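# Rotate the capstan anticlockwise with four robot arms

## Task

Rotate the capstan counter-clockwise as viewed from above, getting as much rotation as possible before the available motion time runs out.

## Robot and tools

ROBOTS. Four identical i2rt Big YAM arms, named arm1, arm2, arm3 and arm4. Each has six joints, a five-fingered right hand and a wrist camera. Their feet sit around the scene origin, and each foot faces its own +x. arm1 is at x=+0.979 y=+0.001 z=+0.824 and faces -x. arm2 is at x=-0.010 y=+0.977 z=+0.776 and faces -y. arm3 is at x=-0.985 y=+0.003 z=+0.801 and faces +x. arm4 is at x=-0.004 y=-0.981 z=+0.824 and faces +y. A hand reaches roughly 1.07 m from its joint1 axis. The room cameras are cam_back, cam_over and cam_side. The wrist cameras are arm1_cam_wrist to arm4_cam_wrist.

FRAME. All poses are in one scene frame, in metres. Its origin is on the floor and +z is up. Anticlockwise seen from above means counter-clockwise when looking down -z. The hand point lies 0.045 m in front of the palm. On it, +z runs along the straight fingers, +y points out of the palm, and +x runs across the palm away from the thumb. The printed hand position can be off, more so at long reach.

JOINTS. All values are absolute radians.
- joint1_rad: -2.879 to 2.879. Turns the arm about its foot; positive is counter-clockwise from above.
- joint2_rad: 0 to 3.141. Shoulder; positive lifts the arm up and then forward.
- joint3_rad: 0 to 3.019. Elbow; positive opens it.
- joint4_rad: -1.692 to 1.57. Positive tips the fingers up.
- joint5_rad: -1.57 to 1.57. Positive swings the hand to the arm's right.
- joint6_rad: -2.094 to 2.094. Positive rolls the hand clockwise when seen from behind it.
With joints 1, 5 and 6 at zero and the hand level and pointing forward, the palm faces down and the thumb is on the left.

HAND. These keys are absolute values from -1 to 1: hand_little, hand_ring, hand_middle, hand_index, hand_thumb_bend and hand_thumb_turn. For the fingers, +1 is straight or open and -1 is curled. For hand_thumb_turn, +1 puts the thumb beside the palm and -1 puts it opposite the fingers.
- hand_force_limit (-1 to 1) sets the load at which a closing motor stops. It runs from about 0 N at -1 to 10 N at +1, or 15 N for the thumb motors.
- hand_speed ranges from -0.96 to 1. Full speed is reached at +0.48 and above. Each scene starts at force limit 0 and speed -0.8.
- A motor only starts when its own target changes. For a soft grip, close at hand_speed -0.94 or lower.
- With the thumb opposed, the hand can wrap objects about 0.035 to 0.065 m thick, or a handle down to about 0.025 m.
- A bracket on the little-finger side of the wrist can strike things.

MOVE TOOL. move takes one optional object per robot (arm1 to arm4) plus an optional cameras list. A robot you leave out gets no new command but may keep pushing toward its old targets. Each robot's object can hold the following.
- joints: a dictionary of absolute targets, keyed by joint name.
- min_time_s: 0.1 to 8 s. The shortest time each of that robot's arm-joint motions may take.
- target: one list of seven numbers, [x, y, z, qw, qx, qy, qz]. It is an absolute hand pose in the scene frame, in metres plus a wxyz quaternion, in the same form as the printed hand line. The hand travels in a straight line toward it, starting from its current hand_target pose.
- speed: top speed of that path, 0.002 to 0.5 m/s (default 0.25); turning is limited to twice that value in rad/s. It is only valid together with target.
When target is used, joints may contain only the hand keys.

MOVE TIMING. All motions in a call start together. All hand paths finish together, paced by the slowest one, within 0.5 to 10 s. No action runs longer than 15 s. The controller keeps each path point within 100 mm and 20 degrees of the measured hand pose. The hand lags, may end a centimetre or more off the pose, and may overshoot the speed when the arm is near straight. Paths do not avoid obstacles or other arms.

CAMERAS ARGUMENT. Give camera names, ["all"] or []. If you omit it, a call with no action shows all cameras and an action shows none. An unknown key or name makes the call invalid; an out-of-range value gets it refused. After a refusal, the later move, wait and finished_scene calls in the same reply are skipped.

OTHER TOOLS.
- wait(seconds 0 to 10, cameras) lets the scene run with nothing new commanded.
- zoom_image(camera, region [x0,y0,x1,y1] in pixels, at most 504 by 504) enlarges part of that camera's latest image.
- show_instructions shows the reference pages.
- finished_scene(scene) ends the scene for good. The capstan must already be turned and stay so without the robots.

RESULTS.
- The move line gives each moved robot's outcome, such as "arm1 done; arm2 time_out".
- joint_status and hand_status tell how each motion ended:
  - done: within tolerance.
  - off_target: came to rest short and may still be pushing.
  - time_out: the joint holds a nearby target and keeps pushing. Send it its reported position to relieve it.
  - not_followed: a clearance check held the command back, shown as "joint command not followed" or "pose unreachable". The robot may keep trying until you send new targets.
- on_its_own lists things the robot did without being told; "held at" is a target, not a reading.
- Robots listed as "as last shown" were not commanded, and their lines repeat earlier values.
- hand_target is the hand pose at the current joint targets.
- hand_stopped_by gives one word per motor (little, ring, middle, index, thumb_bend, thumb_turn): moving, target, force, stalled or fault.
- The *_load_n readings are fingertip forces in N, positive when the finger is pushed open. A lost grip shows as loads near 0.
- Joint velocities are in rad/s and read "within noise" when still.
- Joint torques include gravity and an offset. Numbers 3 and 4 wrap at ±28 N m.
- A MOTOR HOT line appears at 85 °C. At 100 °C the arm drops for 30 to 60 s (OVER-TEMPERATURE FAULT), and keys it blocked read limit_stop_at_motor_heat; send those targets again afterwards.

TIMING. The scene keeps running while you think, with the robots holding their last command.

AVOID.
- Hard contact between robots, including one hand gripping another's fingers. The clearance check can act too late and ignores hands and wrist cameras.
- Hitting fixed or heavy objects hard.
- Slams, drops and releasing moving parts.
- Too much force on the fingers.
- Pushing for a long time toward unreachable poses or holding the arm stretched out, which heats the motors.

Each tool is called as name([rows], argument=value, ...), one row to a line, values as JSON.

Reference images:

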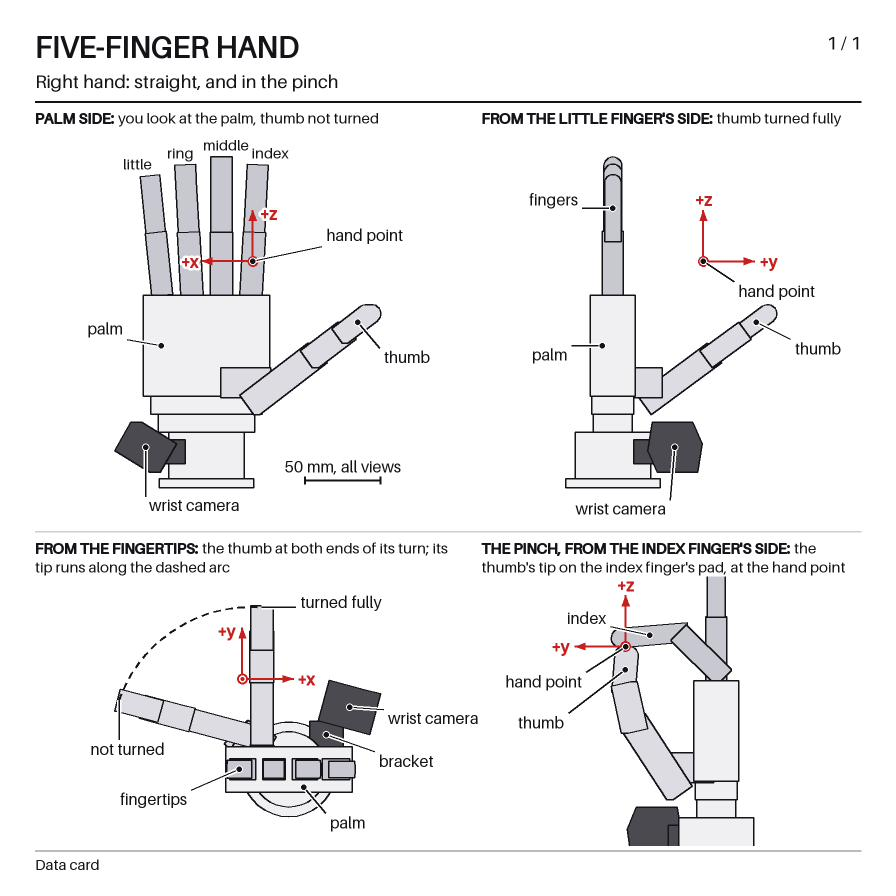

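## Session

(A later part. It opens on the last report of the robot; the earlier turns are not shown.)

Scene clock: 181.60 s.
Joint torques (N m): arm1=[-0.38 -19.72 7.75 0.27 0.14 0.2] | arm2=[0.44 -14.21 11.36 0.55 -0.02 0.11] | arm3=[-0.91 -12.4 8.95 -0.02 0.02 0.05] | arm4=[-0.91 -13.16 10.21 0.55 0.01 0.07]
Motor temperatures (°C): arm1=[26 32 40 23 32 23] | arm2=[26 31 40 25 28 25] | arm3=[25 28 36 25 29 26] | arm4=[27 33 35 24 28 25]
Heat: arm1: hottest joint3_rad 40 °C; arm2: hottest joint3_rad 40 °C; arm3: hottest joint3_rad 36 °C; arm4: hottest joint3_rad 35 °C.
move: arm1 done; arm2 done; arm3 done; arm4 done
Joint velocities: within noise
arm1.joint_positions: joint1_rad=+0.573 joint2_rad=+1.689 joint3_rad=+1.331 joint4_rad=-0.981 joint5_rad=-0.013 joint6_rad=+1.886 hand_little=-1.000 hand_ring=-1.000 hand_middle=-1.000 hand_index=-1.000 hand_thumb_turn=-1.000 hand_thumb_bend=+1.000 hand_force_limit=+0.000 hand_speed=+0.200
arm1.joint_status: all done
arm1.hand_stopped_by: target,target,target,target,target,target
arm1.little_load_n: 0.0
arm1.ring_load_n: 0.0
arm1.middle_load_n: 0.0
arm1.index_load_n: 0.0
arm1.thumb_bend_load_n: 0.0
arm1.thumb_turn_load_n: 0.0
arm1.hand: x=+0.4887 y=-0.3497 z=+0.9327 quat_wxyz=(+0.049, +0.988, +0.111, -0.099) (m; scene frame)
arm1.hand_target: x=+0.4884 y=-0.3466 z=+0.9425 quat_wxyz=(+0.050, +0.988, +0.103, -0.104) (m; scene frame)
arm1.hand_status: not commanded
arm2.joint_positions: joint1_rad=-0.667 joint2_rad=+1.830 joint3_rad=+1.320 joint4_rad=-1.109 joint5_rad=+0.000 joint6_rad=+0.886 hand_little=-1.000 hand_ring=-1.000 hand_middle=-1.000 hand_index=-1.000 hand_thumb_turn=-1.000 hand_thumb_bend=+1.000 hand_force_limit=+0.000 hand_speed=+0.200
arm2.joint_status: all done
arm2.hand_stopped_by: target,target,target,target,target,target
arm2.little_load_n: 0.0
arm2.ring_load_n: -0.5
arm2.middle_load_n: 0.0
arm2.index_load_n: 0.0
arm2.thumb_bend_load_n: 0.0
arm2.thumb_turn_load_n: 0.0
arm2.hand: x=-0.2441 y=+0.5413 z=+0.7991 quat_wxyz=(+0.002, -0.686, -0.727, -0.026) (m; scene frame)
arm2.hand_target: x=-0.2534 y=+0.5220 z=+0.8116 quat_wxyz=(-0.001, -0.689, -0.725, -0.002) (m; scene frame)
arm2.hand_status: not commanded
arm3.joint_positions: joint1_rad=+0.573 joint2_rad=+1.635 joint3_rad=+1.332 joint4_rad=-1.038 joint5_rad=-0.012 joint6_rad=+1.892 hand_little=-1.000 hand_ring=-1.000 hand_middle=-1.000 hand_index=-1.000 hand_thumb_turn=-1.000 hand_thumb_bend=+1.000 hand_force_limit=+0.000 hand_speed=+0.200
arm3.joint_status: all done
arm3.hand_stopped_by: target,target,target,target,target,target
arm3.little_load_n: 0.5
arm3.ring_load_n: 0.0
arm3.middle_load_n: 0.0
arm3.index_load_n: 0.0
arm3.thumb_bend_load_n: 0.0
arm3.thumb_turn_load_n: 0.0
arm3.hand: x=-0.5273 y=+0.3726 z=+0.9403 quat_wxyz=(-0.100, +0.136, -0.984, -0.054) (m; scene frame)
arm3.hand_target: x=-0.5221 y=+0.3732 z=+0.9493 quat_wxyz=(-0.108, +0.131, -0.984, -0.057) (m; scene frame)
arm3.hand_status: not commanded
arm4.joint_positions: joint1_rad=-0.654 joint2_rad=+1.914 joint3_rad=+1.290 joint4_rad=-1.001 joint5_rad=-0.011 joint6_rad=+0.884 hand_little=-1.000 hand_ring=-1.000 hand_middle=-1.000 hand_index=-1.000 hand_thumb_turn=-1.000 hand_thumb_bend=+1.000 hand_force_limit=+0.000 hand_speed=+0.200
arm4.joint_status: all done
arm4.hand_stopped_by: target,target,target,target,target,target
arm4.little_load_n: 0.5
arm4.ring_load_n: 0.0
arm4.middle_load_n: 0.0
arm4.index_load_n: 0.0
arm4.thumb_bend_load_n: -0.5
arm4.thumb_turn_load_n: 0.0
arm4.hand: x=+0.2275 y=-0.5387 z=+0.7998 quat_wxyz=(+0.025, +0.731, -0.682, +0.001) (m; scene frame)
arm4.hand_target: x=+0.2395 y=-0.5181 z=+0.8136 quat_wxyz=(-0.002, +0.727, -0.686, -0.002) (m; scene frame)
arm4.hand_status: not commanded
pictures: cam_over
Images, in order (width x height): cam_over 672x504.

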